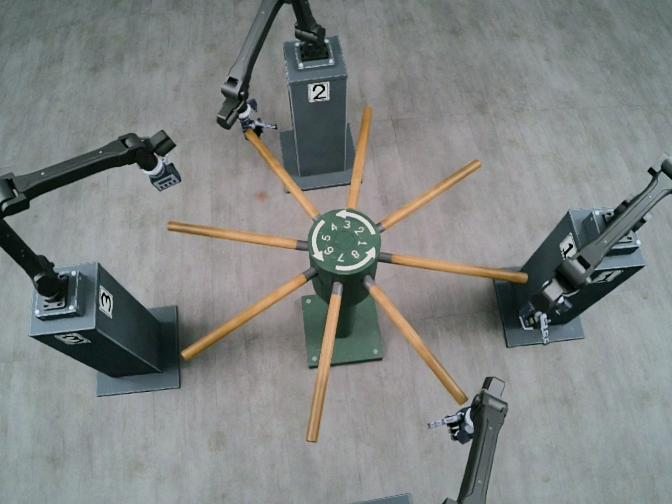

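Scaled by 5.600 from the camera's 672x504 image, which has a finer 960x720 frame.

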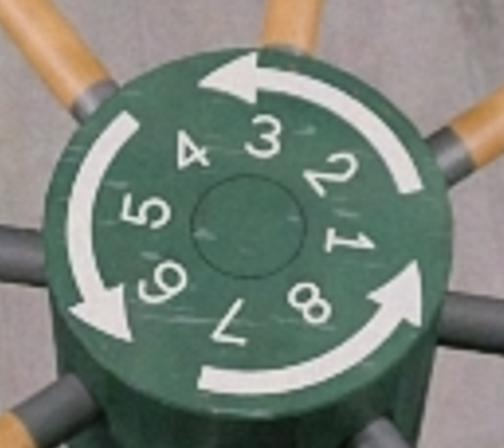

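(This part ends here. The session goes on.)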